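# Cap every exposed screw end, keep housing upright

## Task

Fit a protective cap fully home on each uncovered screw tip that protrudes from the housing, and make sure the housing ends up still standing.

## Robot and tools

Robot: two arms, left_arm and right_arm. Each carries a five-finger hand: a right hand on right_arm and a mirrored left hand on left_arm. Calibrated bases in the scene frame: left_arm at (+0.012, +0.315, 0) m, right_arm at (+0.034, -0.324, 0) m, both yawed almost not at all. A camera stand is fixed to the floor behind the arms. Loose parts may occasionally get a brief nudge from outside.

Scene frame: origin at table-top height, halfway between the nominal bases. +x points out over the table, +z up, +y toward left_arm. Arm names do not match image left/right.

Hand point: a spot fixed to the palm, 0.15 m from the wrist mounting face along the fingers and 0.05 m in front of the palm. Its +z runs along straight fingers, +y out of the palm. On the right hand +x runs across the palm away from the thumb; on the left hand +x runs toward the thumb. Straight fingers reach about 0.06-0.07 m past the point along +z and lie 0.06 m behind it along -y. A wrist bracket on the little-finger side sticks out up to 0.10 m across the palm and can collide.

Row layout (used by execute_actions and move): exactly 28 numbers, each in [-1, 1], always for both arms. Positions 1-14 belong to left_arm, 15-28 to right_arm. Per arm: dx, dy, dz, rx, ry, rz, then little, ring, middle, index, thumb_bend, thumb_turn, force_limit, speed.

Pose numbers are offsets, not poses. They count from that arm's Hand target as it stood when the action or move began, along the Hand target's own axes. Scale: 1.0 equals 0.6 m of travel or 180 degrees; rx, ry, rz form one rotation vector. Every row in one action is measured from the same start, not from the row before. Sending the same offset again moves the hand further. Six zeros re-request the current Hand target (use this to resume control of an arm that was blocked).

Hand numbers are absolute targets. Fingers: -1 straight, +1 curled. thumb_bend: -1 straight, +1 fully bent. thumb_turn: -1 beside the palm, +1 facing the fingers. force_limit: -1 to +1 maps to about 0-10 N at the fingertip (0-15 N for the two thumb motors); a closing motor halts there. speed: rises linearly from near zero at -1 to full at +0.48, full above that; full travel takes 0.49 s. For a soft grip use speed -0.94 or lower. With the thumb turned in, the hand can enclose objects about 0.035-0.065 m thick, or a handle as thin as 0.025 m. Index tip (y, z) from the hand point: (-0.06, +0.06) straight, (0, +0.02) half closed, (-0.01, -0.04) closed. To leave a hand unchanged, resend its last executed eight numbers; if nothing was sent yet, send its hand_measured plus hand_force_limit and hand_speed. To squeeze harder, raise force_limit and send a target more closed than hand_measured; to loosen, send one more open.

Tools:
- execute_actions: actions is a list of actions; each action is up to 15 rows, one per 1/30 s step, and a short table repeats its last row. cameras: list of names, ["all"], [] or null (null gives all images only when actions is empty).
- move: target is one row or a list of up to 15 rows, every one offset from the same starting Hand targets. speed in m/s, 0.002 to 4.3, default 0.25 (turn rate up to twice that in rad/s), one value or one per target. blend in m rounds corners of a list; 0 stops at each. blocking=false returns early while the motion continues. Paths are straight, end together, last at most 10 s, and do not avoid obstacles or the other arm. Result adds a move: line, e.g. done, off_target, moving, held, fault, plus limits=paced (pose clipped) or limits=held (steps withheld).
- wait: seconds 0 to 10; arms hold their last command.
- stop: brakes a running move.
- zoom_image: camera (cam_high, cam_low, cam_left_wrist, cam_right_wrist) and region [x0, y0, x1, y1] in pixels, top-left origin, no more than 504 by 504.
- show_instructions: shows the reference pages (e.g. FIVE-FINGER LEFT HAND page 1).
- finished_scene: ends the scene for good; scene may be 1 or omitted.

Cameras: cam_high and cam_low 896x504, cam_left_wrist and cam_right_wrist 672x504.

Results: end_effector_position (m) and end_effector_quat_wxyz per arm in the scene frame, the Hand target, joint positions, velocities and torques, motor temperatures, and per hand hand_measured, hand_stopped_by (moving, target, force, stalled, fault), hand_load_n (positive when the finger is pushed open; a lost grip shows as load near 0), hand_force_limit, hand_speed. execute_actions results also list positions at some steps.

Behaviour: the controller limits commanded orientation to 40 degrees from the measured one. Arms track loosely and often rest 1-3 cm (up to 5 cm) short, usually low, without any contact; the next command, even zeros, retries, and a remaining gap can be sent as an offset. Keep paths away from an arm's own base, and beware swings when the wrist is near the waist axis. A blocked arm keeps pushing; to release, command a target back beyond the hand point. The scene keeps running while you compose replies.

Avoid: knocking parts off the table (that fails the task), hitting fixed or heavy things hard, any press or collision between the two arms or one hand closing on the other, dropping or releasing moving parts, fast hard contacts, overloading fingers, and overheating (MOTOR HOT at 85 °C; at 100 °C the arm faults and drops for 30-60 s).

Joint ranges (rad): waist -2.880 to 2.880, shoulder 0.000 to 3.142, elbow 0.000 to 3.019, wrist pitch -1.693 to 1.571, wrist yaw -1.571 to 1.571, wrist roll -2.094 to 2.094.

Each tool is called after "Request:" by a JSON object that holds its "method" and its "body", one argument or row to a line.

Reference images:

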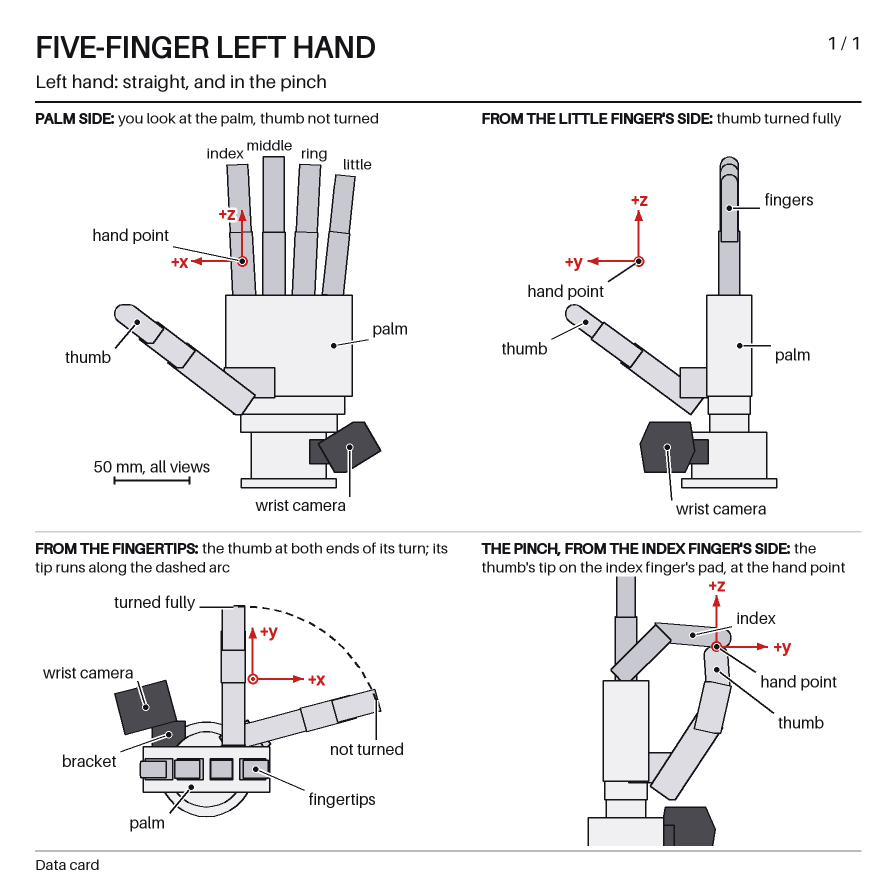

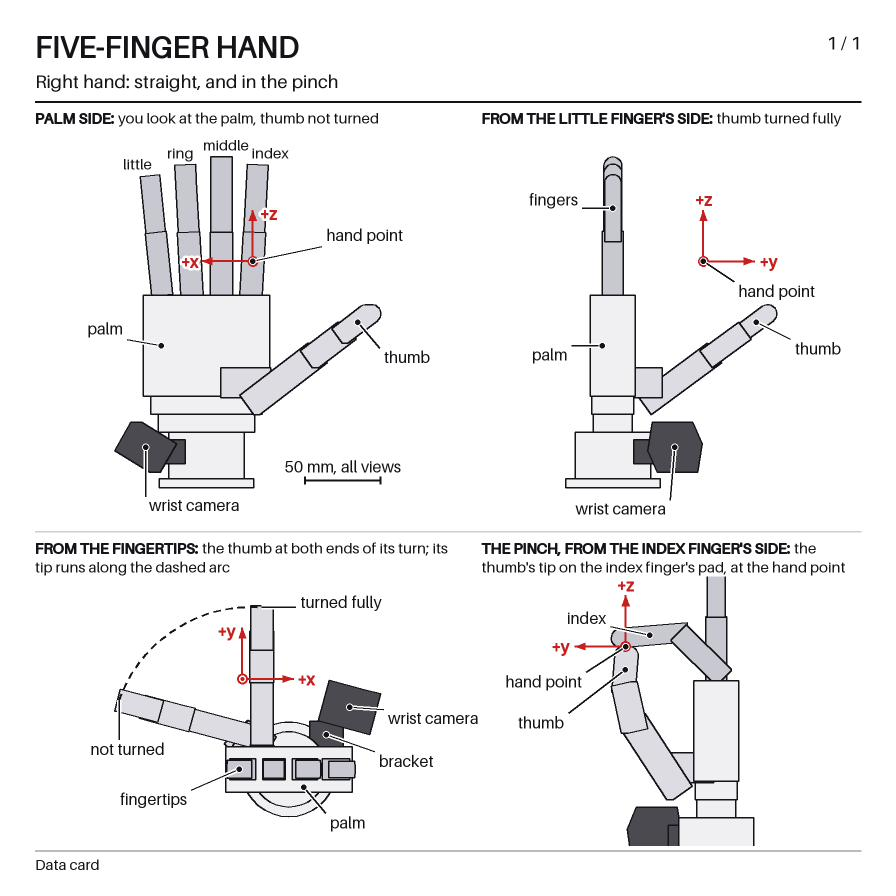

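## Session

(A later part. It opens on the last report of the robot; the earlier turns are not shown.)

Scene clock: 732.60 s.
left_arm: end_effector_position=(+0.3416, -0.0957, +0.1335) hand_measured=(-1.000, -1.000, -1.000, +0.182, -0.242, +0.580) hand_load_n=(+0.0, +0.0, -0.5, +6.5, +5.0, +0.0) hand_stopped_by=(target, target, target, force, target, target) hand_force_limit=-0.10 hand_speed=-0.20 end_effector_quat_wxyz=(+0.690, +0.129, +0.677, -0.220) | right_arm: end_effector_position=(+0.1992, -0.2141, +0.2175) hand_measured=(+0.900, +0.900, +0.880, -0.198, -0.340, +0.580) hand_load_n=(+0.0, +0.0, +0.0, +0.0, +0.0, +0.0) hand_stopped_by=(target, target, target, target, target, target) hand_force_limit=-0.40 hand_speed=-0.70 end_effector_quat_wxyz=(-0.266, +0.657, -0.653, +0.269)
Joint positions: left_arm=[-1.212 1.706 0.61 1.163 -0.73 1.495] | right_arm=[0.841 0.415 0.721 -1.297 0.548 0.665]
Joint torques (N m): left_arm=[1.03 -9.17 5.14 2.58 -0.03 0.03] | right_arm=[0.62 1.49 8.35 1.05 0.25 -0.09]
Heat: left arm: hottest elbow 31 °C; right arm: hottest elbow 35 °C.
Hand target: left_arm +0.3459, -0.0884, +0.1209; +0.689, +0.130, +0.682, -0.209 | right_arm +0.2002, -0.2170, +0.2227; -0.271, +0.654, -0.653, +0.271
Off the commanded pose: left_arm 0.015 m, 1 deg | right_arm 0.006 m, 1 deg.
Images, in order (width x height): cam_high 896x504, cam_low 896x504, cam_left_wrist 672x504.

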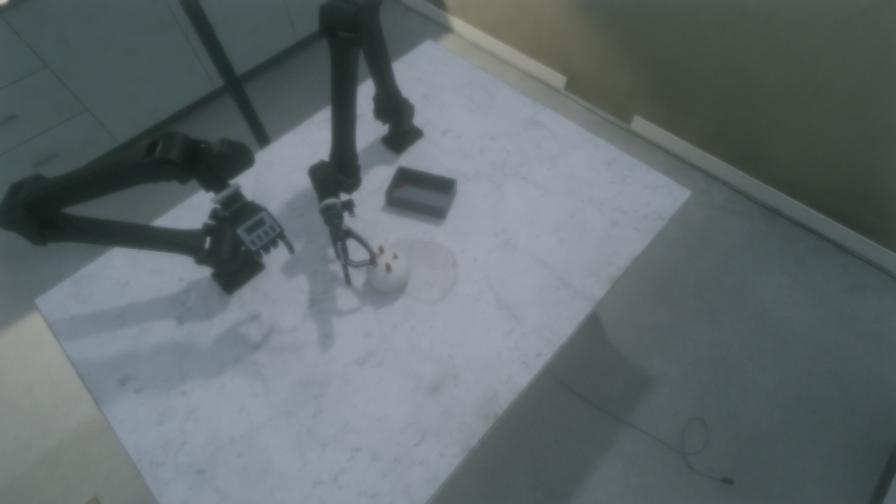

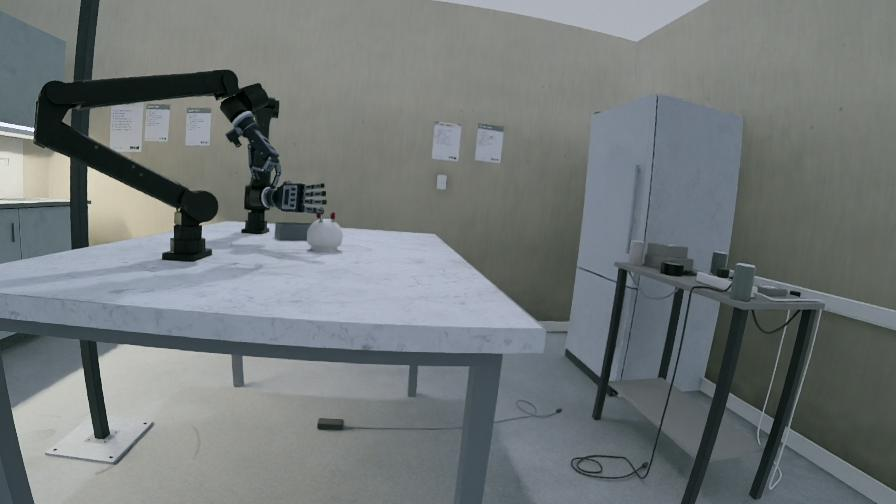

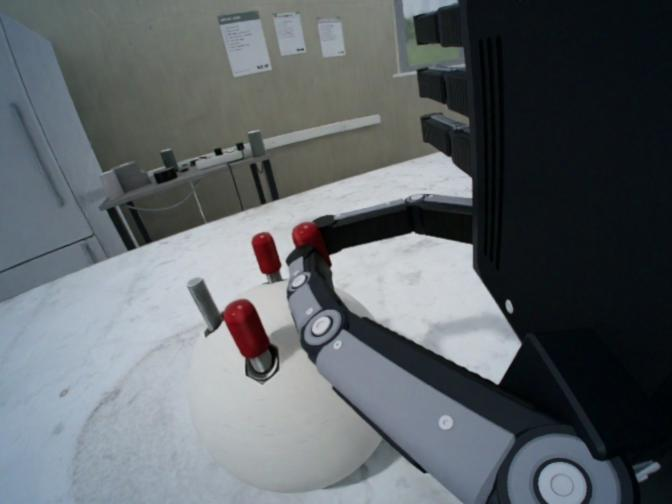

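Request:
{"method": "wait", "body": {
  "seconds": 0,
  "cameras": ["cam_low"]
}}

Request:
{"method": "zoom_image", "body": {
  "camera": "cam_low",
  "region": [317, 205, 327, 215]
}}

Request:
{"method": "zoom_image", "body": {
  "camera": "cam_low",
  "region": [317, 212, 327, 222]
}}

Scene clock: 738.93 s.
left_arm: end_effector_position=(+0.3416, -0.0957, +0.1335) hand_measured=(-1.000, -1.000, -1.000, +0.182, -0.242, +0.580) hand_load_n=(+0.0, +0.0, +0.0, +6.0, +5.0, +0.0) hand_stopped_by=(target, target, target, force, target, target) hand_force_limit=-0.10 hand_speed=-0.20 end_effector_quat_wxyz=(+0.690, +0.129, +0.677, -0.220) | right_arm: end_effector_position=(+0.1992, -0.2141, +0.2175) hand_measured=(+0.900, +0.900, +0.880, -0.198, -0.340, +0.580) hand_load_n=(+0.0, +0.0, +0.0, +0.0, +0.0, +0.0) hand_stopped_by=(target, target, target, target, target, target) hand_force_limit=-0.40 hand_speed=-0.70 end_effector_quat_wxyz=(-0.266, +0.657, -0.653, +0.269)
Joint positions: left_arm=[-1.212 1.706 0.61 1.163 -0.73 1.495] | right_arm=[0.841 0.415 0.721 -1.297 0.548 0.665]
Joint torques (N m): left_arm=[0.62 -9.58 5.12 2.58 -0.01 0.05] | right_arm=[0.62 1.49 8.35 1.05 0.25 -0.09]
Heat: left arm: hottest elbow 31 °C; right arm: hottest elbow 35 °C.
Hand target: left_arm +0.3459, -0.0884, +0.1209; +0.689, +0.130, +0.682, -0.209 | right_arm +0.2002, -0.2170, +0.2227; -0.271, +0.654, -0.653, +0.271
Off the commanded pose: left_arm 0.015 m, 1 deg | right_arm 0.006 m, 1 deg.
Images, in order (width x height): cam_low 896x504.

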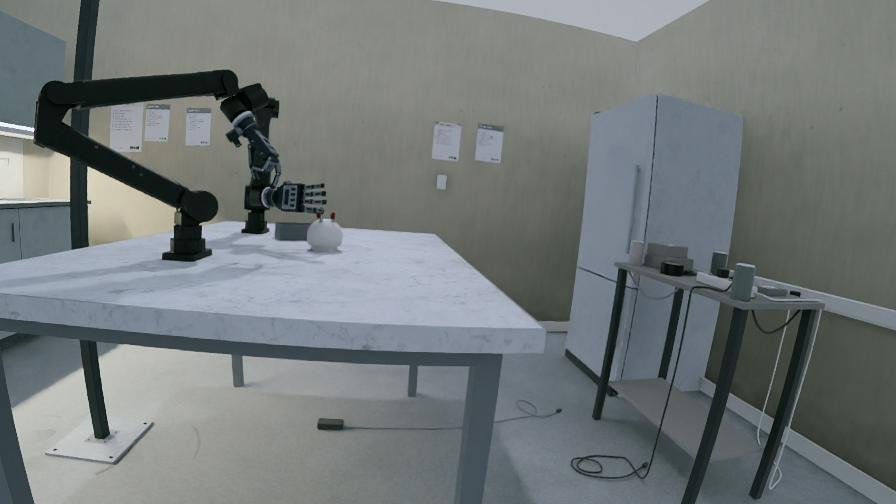

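Scaled by 50.400 from the camera's 896x504 image, which has a finer 1280x720 frame.

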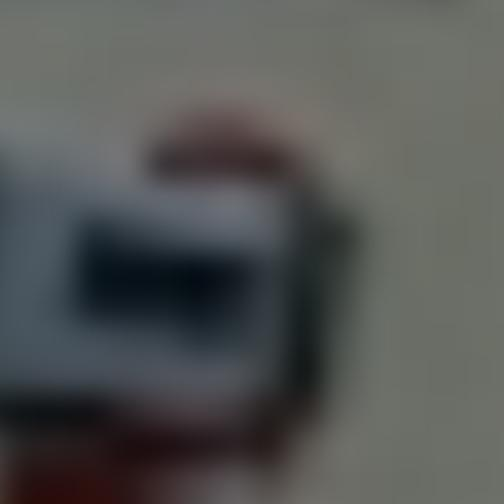

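Scaled by 50.400 from the camera's 896x504 image, which has a finer 1280x720 frame.

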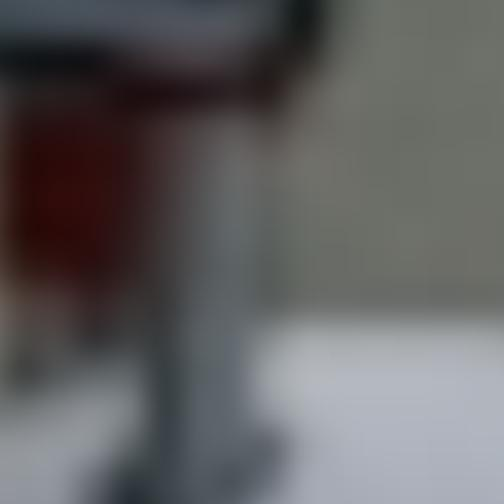

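Request:
{"method": "wait", "body": {
  "seconds": 0,
  "cameras": ["cam_left_wrist"]
}}

Request:
{"method": "zoom_image", "body": {
  "camera": "cam_left_wrist",
  "region": [170, 210, 350, 410]
}}

Request:
{"method": "move", "body": {
  "target": [-0.0100,0.0070,-0.0030,0,0,0,-1,-1,-1,0.32,-0.24,0.58,-0.1,-0.2,0,0,0,0,0,0,0.9,0.9,0.88,-0.2,-0.34,0.58,-0.4,-0.7],
  "speed": 0.03,
  "cameras": ["cam_low", "cam_left_wrist", "cam_high"]
}}

Request:
{"method": "zoom_image", "body": {
  "camera": "cam_left_wrist",
  "region": [170, 210, 350, 410]
}}

Request:
{"method": "zoom_image", "body": {
  "camera": "cam_high",
  "region": [362, 246, 386, 270]
}}

Request:
{"method": "zoom_image", "body": {
  "camera": "cam_low",
  "region": [314, 203, 330, 219]
}}

Scene clock: 741.27 s.
left_arm: end_effector_position=(+0.3416, -0.0957, +0.1335) hand_measured=(-1.000, -1.000, -1.000, +0.182, -0.242, +0.580) hand_load_n=(+0.0, +0.0, +0.0, +6.5, +5.0, -0.5) hand_stopped_by=(target, target, target, force, target, target) hand_force_limit=-0.10 hand_speed=-0.20 end_effector_quat_wxyz=(+0.690, +0.129, +0.677, -0.220) | right_arm: end_effector_position=(+0.1992, -0.2141, +0.2175) hand_measured=(+0.900, +0.900, +0.880, -0.198, -0.340, +0.580) hand_load_n=(+0.0, +0.0, +0.0, +0.0, +0.5, +0.0) hand_stopped_by=(target, target, target, target, target, target) hand_force_limit=-0.40 hand_speed=-0.70 end_effector_quat_wxyz=(-0.266, +0.657, -0.653, +0.269)
Joint positions: left_arm=[-1.212 1.706 0.61 1.163 -0.73 1.495] | right_arm=[0.841 0.415 0.721 -1.297 0.548 0.665]
Joint torques (N m): left_arm=[0.62 -8.82 5.18 2.59 -0.01 0.03] | right_arm=[0.62 1.44 8.35 1.05 0.25 -0.09]
Heat: left arm: hottest elbow 31 °C; right arm: hottest elbow 35 °C.
Hand target: left_arm +0.3459, -0.0884, +0.1209; +0.689, +0.130, +0.682, -0.209 | right_arm +0.2002, -0.2170, +0.2227; -0.271, +0.654, -0.653, +0.271
Off the commanded pose: left_arm 0.015 m, 1 deg | right_arm 0.006 m, 1 deg.
Images, in order (width x height): cam_left_wrist 672x504.

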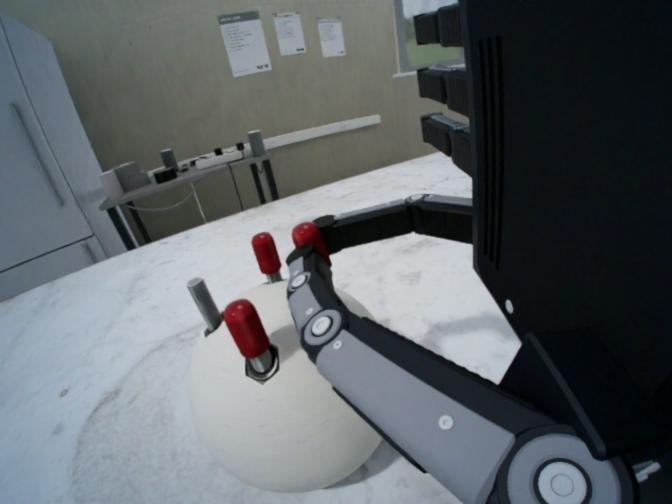

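Scaled by 2.520 from the camera's 672x504 image, which has a finer 960x720 frame.

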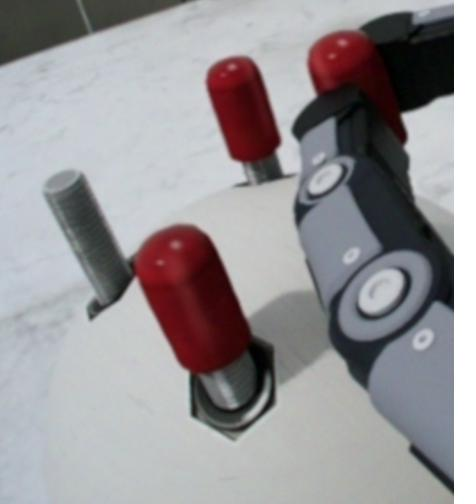

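Scene clock: 742.03 s.
left_arm: end_effector_position=(+0.3413, -0.0952, +0.1328) hand_measured=(-1.000, -1.000, -1.000, +0.182, -0.242, +0.580) hand_load_n=(+0.0, +0.0, +0.0, +7.0, +4.5, +0.0) hand_stopped_by=(target, target, target, force, target, target) hand_force_limit=-0.10 hand_speed=-0.20 end_effector_quat_wxyz=(+0.690, +0.133, +0.677, -0.219) | right_arm: end_effector_position=(+0.1992, -0.2141, +0.2175) hand_measured=(+0.900, +0.900, +0.880, -0.198, -0.340, +0.580) hand_load_n=(+0.0, +0.0, +0.0, +0.0, +0.0, +0.0) hand_stopped_by=(target, target, target, target, target, target) hand_force_limit=-0.40 hand_speed=-0.70 end_effector_quat_wxyz=(-0.266, +0.657, -0.653, +0.269)
Joint positions: left_arm=[-1.211 1.706 0.607 1.163 -0.725 1.5] | right_arm=[0.841 0.415 0.721 -1.297 0.548 0.665]
Joint torques (N m): left_arm=[1.38 -10.75 4.38 1.95 0.01 -0.02] | right_arm=[0.62 1.49 8.35 1.05 0.25 -0.09]
Heat: left arm: hottest elbow 31 °C; right arm: hottest elbow 35 °C.
Hand target: left_arm +0.3463, -0.0832, +0.1262; +0.688, +0.130, +0.682, -0.208 | right_arm +0.2002, -0.2170, +0.2227; -0.271, +0.654, -0.653, +0.271
Off the commanded pose: left_arm 0.014 m, 1 deg | right_arm 0.006 m, 1 deg.
move: off_target (left_arm)
Images, in order (width x height): cam_high 896x504, cam_low 896x504, cam_left_wrist 672x504.

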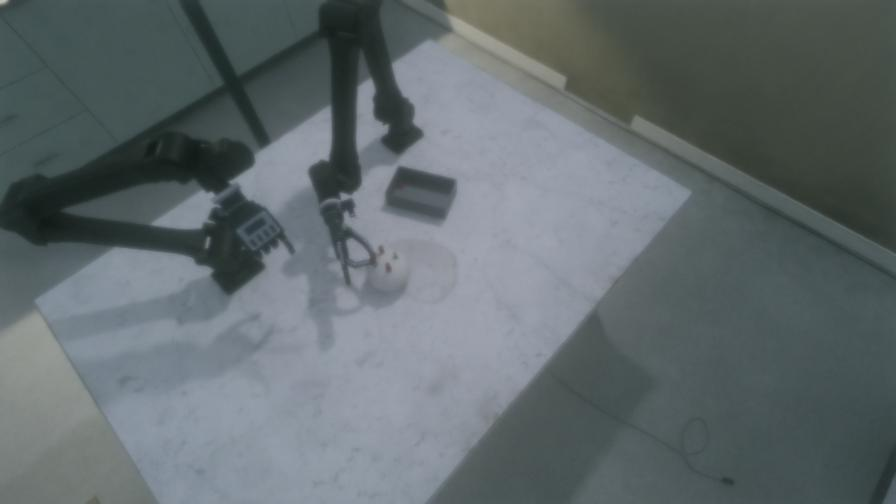

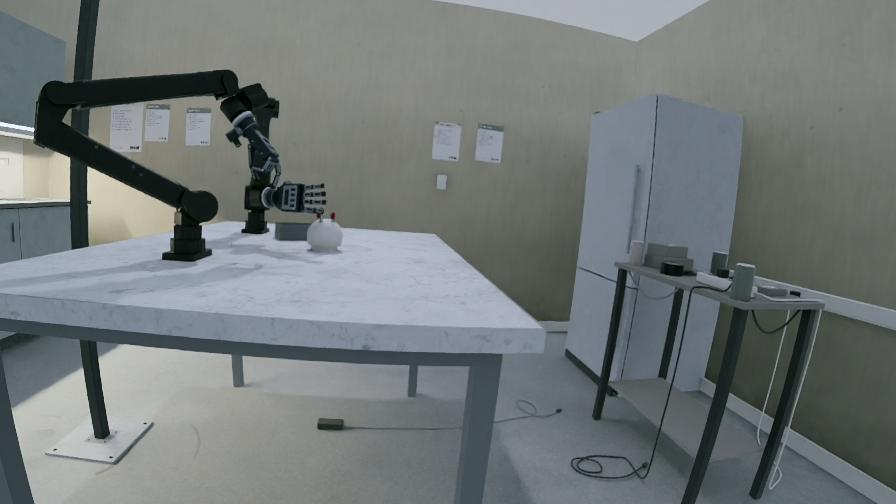

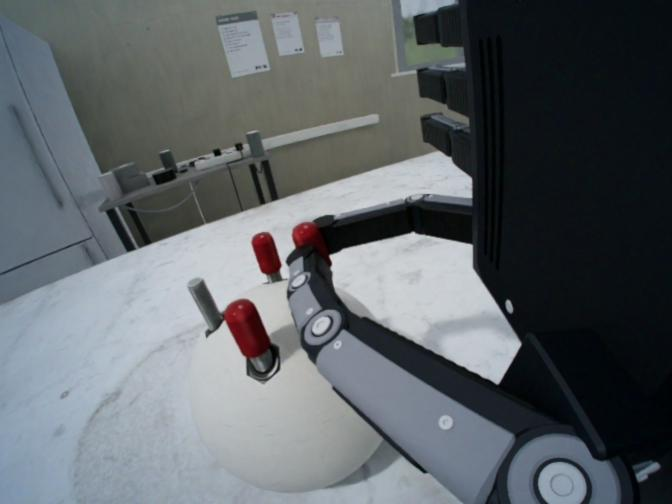

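Scaled by 2.520 from the camera's 672x504 image, which has a finer 960x720 frame.

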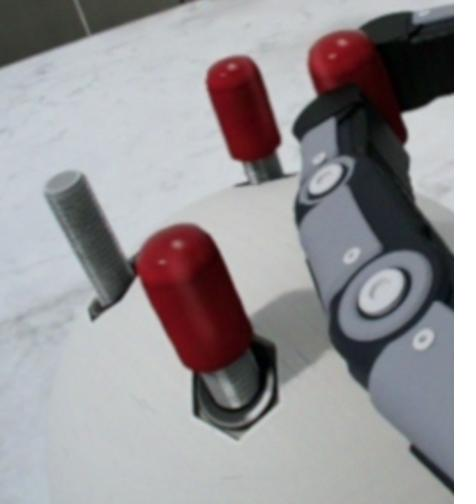

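Scaled by 21.000 from the camera's 896x504 image, which has a finer 1280x720 frame.

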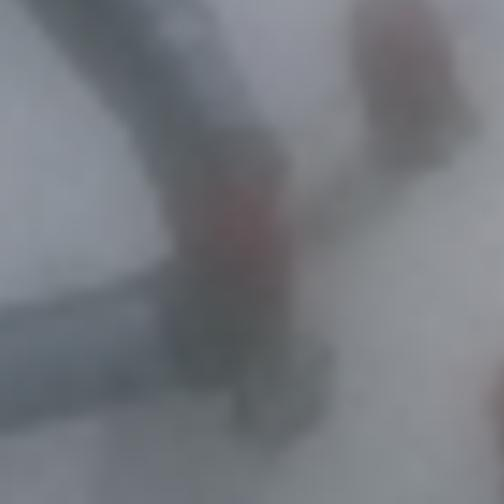

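Scaled by 31.500 from the camera's 896x504 image, which has a finer 1280x720 frame.

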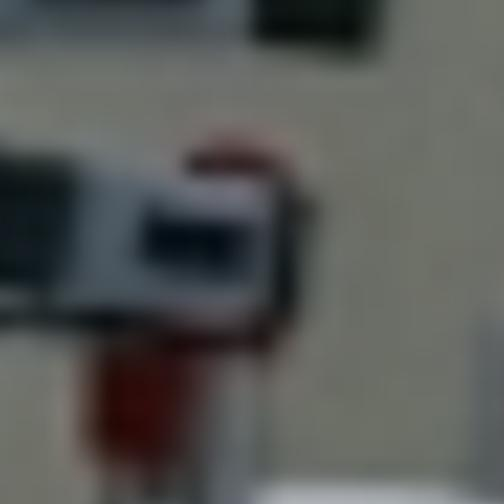

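Request:
{"method": "execute_actions", "body": {
  "actions": []
}}

Scene clock: 745.03 s.
left_arm: end_effector_position=(+0.3413, -0.0952, +0.1328) hand_measured=(-1.000, -1.000, -1.000, +0.182, -0.242, +0.580) hand_load_n=(+0.0, +0.0, +0.0, +7.0, +4.5, +0.5) hand_stopped_by=(target, target, target, force, target, target) hand_force_limit=-0.10 hand_speed=-0.20 end_effector_quat_wxyz=(+0.690, +0.133, +0.677, -0.219) | right_arm: end_effector_position=(+0.1992, -0.2141, +0.2175) hand_measured=(+0.900, +0.900, +0.880, -0.198, -0.340, +0.580) hand_load_n=(+0.0, +0.0, +0.0, +0.0, +0.0, +0.0) hand_stopped_by=(target, target, target, target, target, target) hand_force_limit=-0.40 hand_speed=-0.70 end_effector_quat_wxyz=(-0.266, +0.657, -0.653, +0.269)
Joint positions: left_arm=[-1.211 1.706 0.607 1.163 -0.725 1.5] | right_arm=[0.841 0.415 0.721 -1.297 0.548 0.665]
Joint velocities: within noise
Joint torques (N m): left_arm=[1.73 -11.22 4.38 1.99 -0.01 -0.01] | right_arm=[0.62 1.49 8.35 1.05 0.25 -0.09]
Motor temperatures (°C): left_arm=[25 26 31 26 25 26] | right_arm=[24 29 35 27 27 25]
Heat: left arm: hottest elbow 31 °C; right arm: hottest elbow 35 °C.
Hand target: left_arm +0.3463, -0.0832, +0.1262; +0.688, +0.130, +0.682, -0.208 | right_arm +0.2002, -0.2170, +0.2227; -0.271, +0.654, -0.653, +0.271
Off the commanded pose: left_arm 0.014 m, 1 deg | right_arm 0.006 m, 1 deg.

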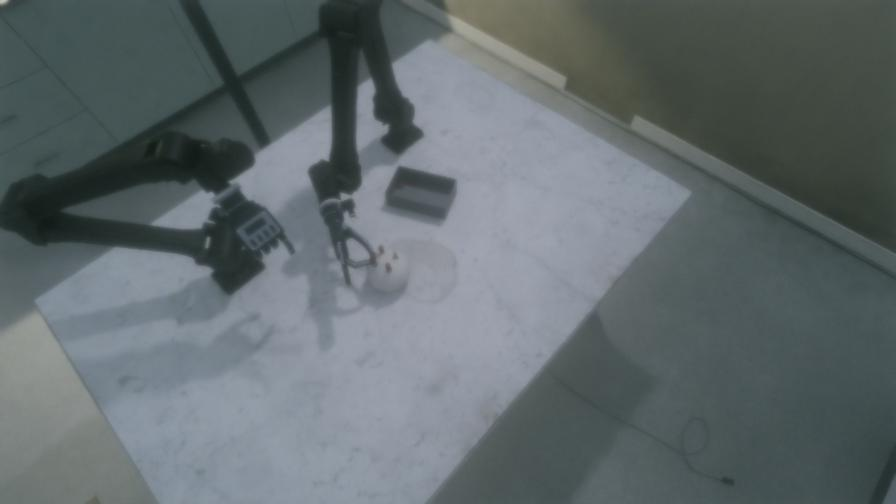

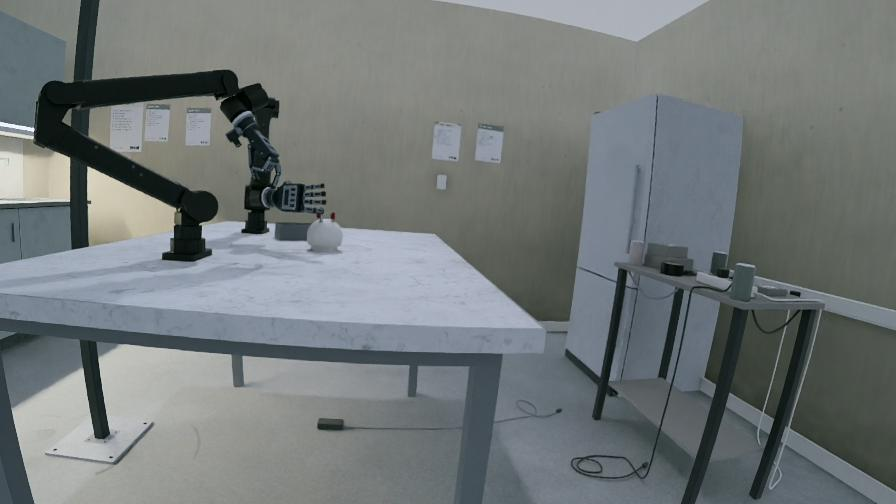

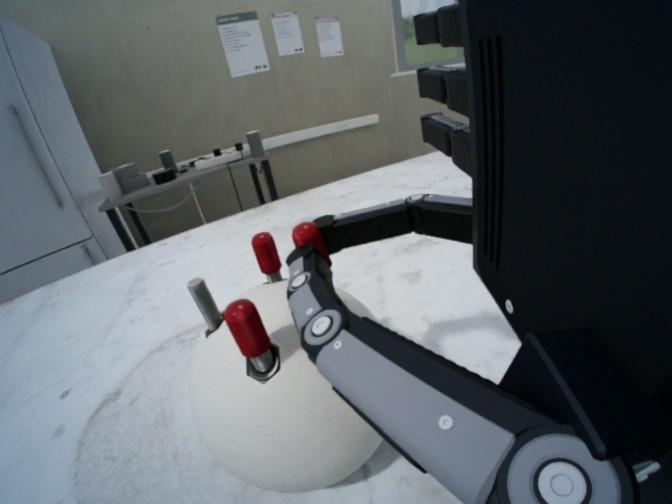

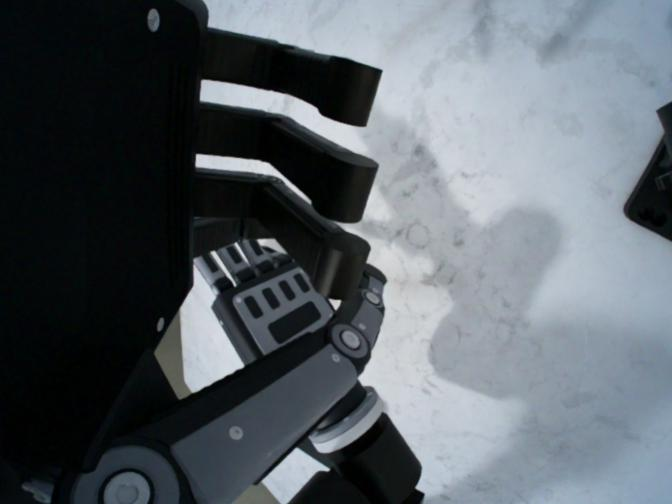

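Request:
{"method": "zoom_image", "body": {
  "camera": "cam_low",
  "region": [308, 203, 334, 223]
}}

Request:
{"method": "zoom_image", "body": {
  "camera": "cam_left_wrist",
  "region": [180, 200, 350, 400]
}}

Request:
{"method": "zoom_image", "body": {
  "camera": "cam_high",
  "region": [362, 240, 398, 272]
}}

Scaled by 19.385 from the camera's 896x504 image, which has a finer 1280x720 frame.

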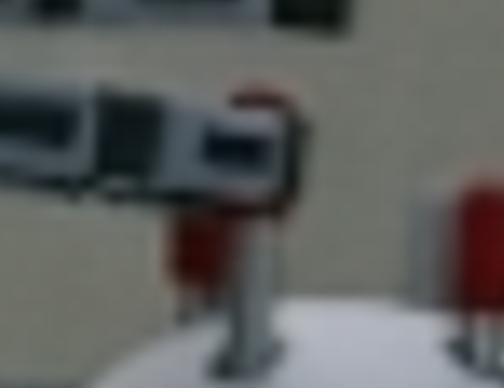

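Scaled by 2.520 from the camera's 672x504 image, which has a finer 960x720 frame.

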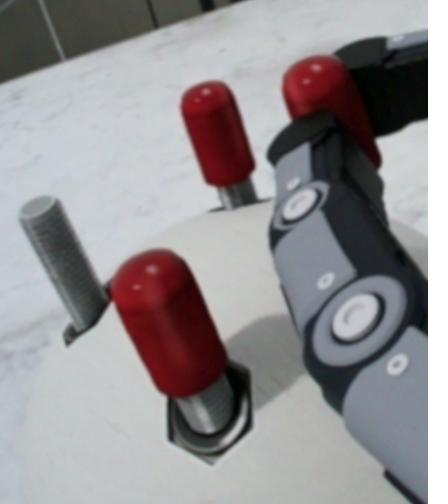

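Scaled by 14.000 from the camera's 896x504 image, which has a finer 1280x720 frame.

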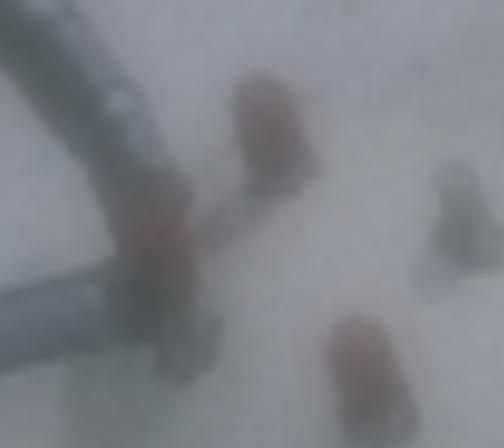

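Request:
{"method": "zoom_image", "body": {
  "camera": "cam_low",
  "region": [316, 205, 328, 217]
}}

Request:
{"method": "zoom_image", "body": {
  "camera": "cam_low",
  "region": [317, 212, 327, 222]
}}

Scaled by 42.000 from the camera's 896x504 image, which has a finer 1280x720 frame.

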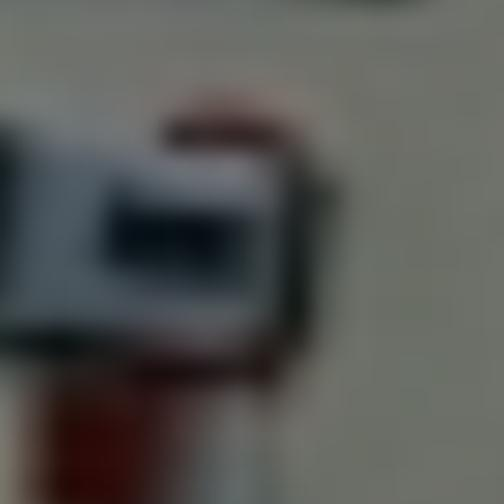

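Scaled by 50.400 from the camera's 896x504 image, which has a finer 1280x720 frame.

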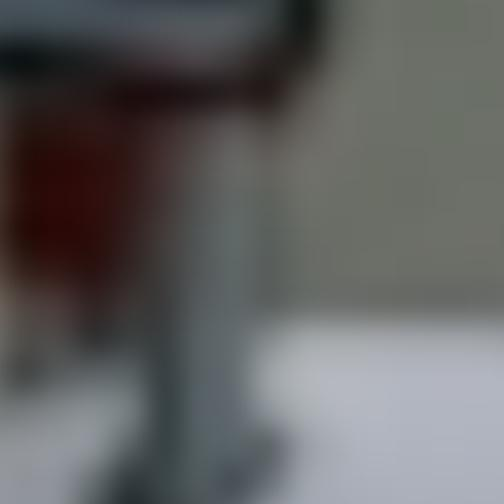

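Request:
{"method": "zoom_image", "body": {
  "camera": "cam_high",
  "region": [362, 246, 386, 270]
}}

Request:
{"method": "zoom_image", "body": {
  "camera": "cam_left_wrist",
  "region": [280, 210, 350, 280]
}}

Scaled by 21.000 from the camera's 896x504 image, which has a finer 1280x720 frame.

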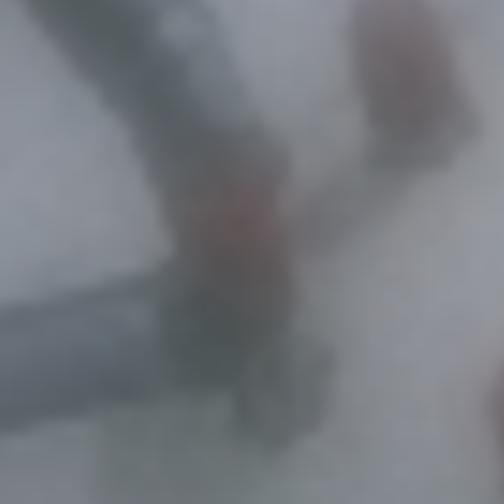

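Scaled by 7.200 from the camera's 672x504 image, which has a finer 960x720 frame.

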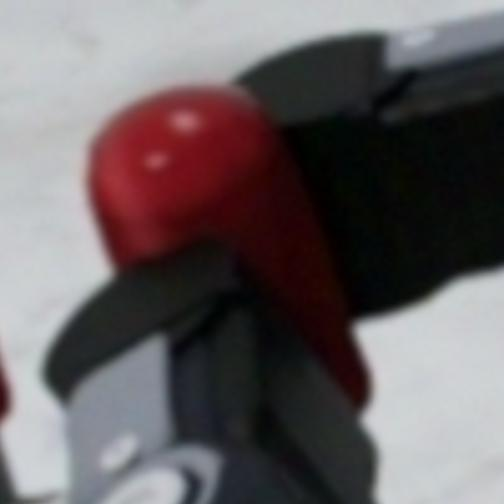

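Request:
{"method": "zoom_image", "body": {
  "camera": "cam_left_wrist",
  "region": [180, 270, 240, 340]
}}

Request:
{"method": "zoom_image", "body": {
  "camera": "cam_left_wrist",
  "region": [240, 220, 300, 290]
}}

Request:
{"method": "zoom_image", "body": {
  "camera": "cam_left_wrist",
  "region": [215, 290, 295, 390]
}}

Scaled by 7.200 from the camera's 672x504 image, which has a finer 960x720 frame.

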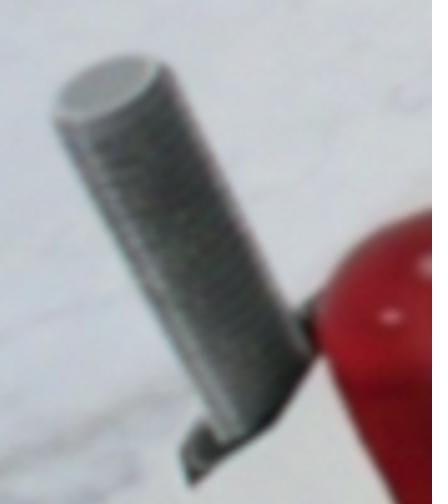

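Scaled by 7.200 from the camera's 672x504 image, which has a finer 960x720 frame.

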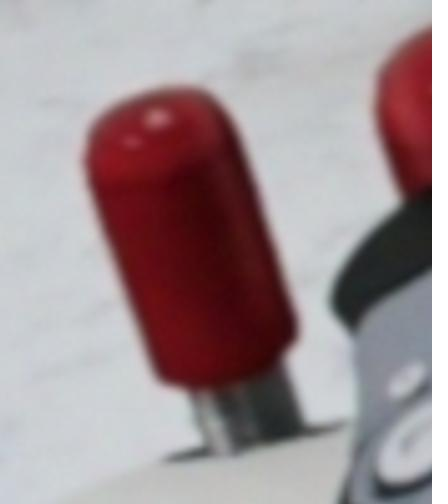

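Scaled by 5.040 from the camera's 672x504 image, which has a finer 960x720 frame.

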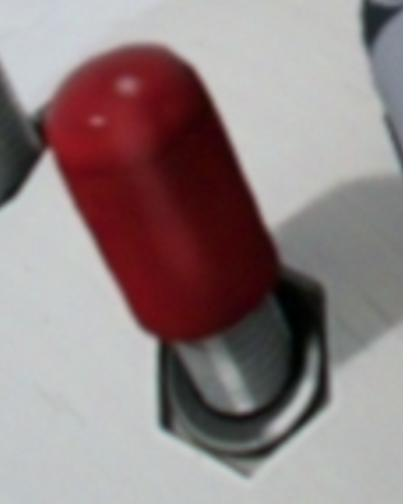

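Request:
{"method": "move", "body": {
  "target": [0.00422, -0.00698, 0.00373, 0, 0, 0.0278, -1, -1, -1, 0.32, -0.24, 0.58, -0.1, -0.2, 0, 0, 0, 0, 0, 0, 0.9, 0.9, 0.88, -0.2, -0.34, 0.58, -0.4, -0.7],
  "speed": 0.02,
  "cameras": ["cam_high", "cam_low", "cam_left_wrist"]
}}

Scene clock: 761.23 s.
left_arm: end_effector_position=(+0.3426, -0.0925, +0.1333) hand_measured=(-1.000, -1.000, -1.000, +0.182, -0.242, +0.580) hand_load_n=(+0.0, +0.0, +0.0, +5.0, +3.5, +0.5) hand_stopped_by=(target, target, target, force, target, target) hand_force_limit=-0.10 hand_speed=-0.20 end_effector_quat_wxyz=(+0.697, +0.161, +0.673, -0.189) | right_arm: end_effector_position=(+0.1992, -0.2141, +0.2175) hand_measured=(+0.900, +0.900, +0.880, -0.198, -0.340, +0.580) hand_load_n=(+0.0, +0.0, +0.0, +0.0, +0.0, +0.0) hand_stopped_by=(target, target, target, target, target, target) hand_force_limit=-0.40 hand_speed=-0.70 end_effector_quat_wxyz=(-0.266, +0.657, -0.653, +0.269)
Joint positions: left_arm=[-1.211 1.716 0.607 1.168 -0.727 1.579] | right_arm=[0.841 0.415 0.721 -1.297 0.548 0.665]
Joint torques (N m): left_arm=[0.44 -9.29 5.81 2.59 -0.33 0.07] | right_arm=[0.56 1.49 8.35 1.05 0.25 -0.09]
Heat: left arm: hottest elbow 31 °C; right arm: hottest elbow 35 °C.
Hand target: left_arm +0.3463, -0.0882, +0.1242; +0.697, +0.160, +0.676, -0.178 | right_arm +0.2002, -0.2170, +0.2227; -0.271, +0.654, -0.653, +0.271
Off the commanded pose: left_arm 0.011 m, 1 deg | right_arm 0.006 m, 1 deg.
move: off_target (left_arm)
Images, in order (width x height): cam_high 896x504, cam_low 896x504, cam_left_wrist 672x504.

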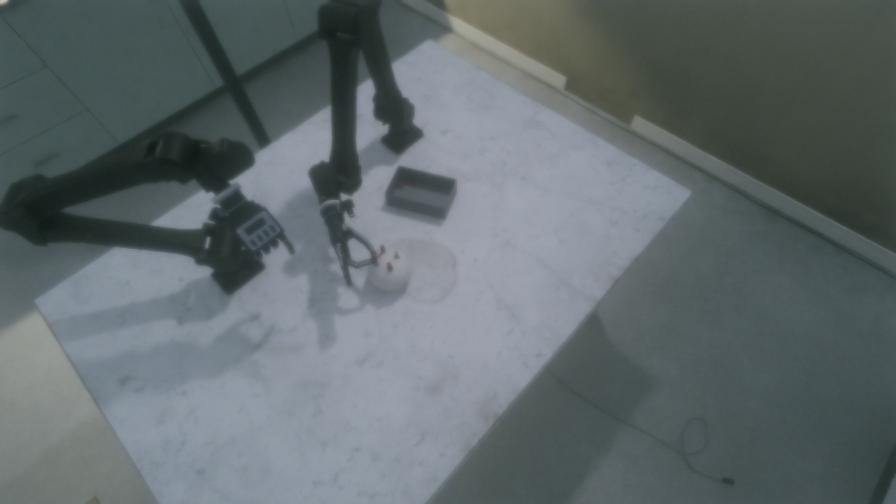

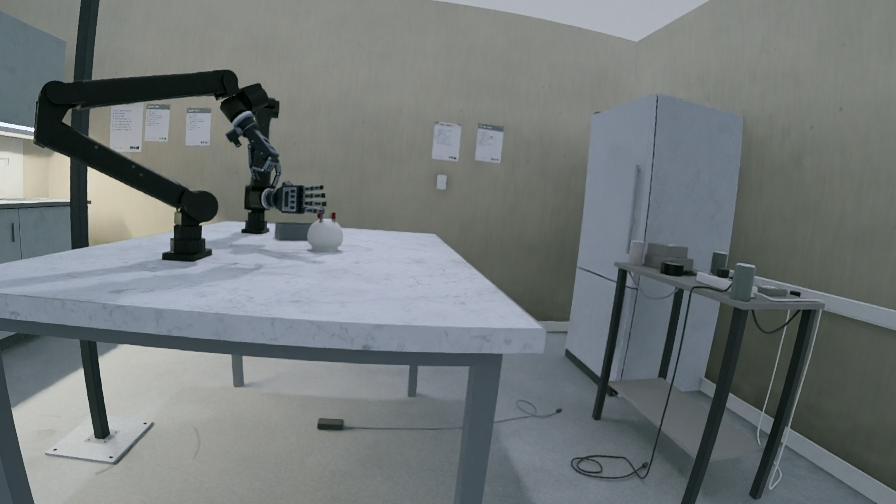

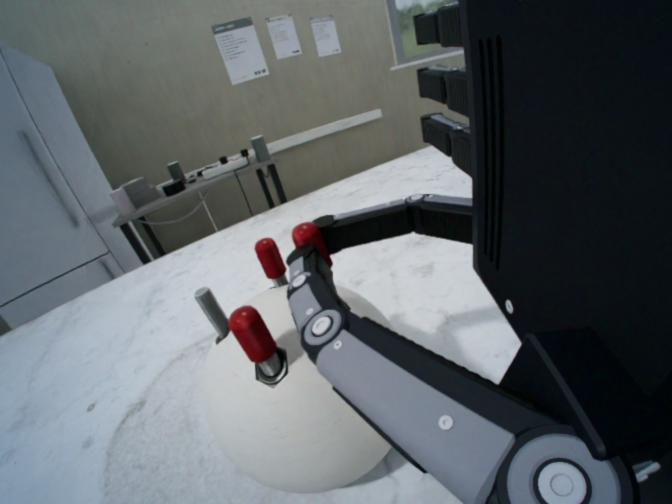

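Request:
{"method": "zoom_image", "body": {
  "camera": "cam_low",
  "region": [317, 212, 327, 222]
}}

Request:
{"method": "zoom_image", "body": {
  "camera": "cam_low",
  "region": [316, 205, 328, 217]
}}

Request:
{"method": "zoom_image", "body": {
  "camera": "cam_high",
  "region": [362, 246, 386, 270]
}}

Request:
{"method": "zoom_image", "body": {
  "camera": "cam_left_wrist",
  "region": [280, 210, 350, 280]
}}

Scaled by 50.400 from the camera's 896x504 image, which has a finer 1280x720 frame.

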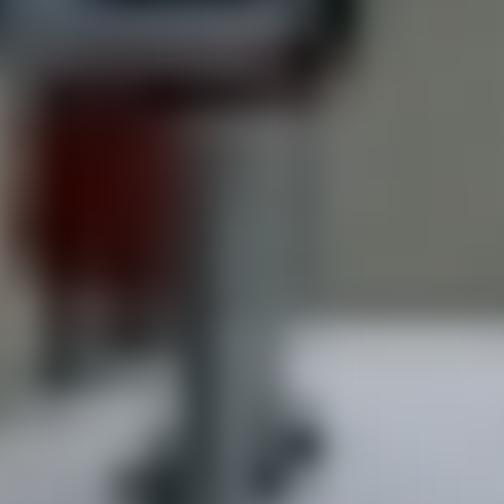

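Scaled by 42.000 from the camera's 896x504 image, which has a finer 1280x720 frame.

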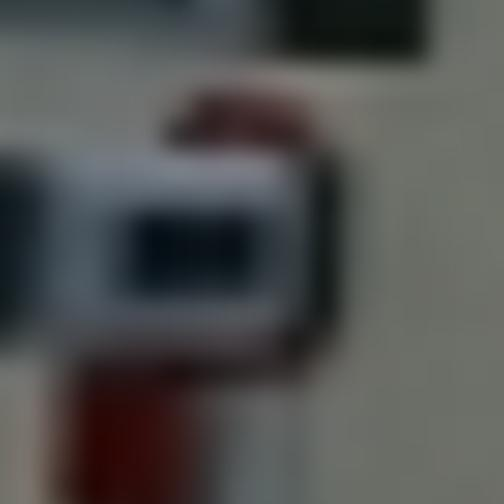

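Scaled by 21.000 from the camera's 896x504 image, which has a finer 1280x720 frame.

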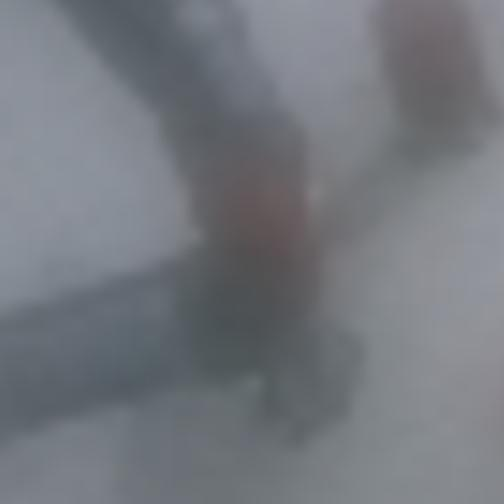

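Scaled by 7.200 from the camera's 672x504 image, which has a finer 960x720 frame.

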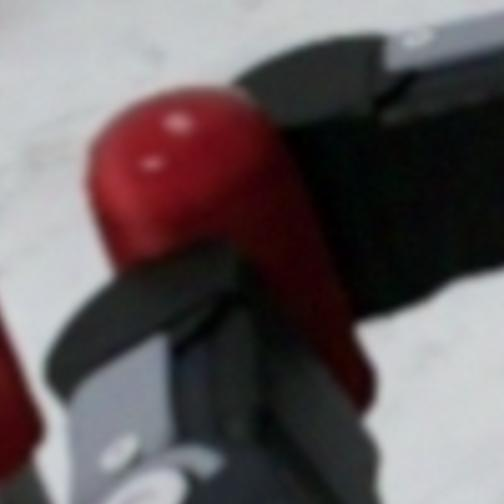

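Request:
{"method": "zoom_image", "body": {
  "camera": "cam_left_wrist",
  "region": [185, 280, 245, 350]
}}

Request:
{"method": "zoom_image", "body": {
  "camera": "cam_left_wrist",
  "region": [240, 225, 300, 295]
}}

Request:
{"method": "zoom_image", "body": {
  "camera": "cam_left_wrist",
  "region": [215, 290, 295, 390]
}}

Scaled by 7.200 from the camera's 672x504 image, which has a finer 960x720 frame.

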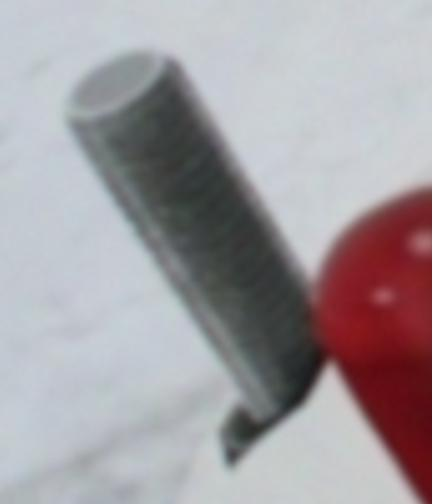

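Scaled by 7.200 from the camera's 672x504 image, which has a finer 960x720 frame.

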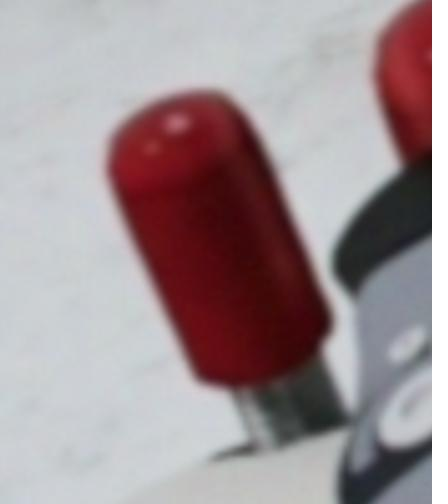

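Scaled by 5.040 from the camera's 672x504 image, which has a finer 960x720 frame.

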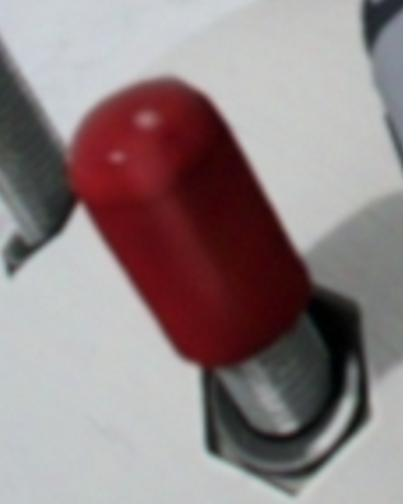

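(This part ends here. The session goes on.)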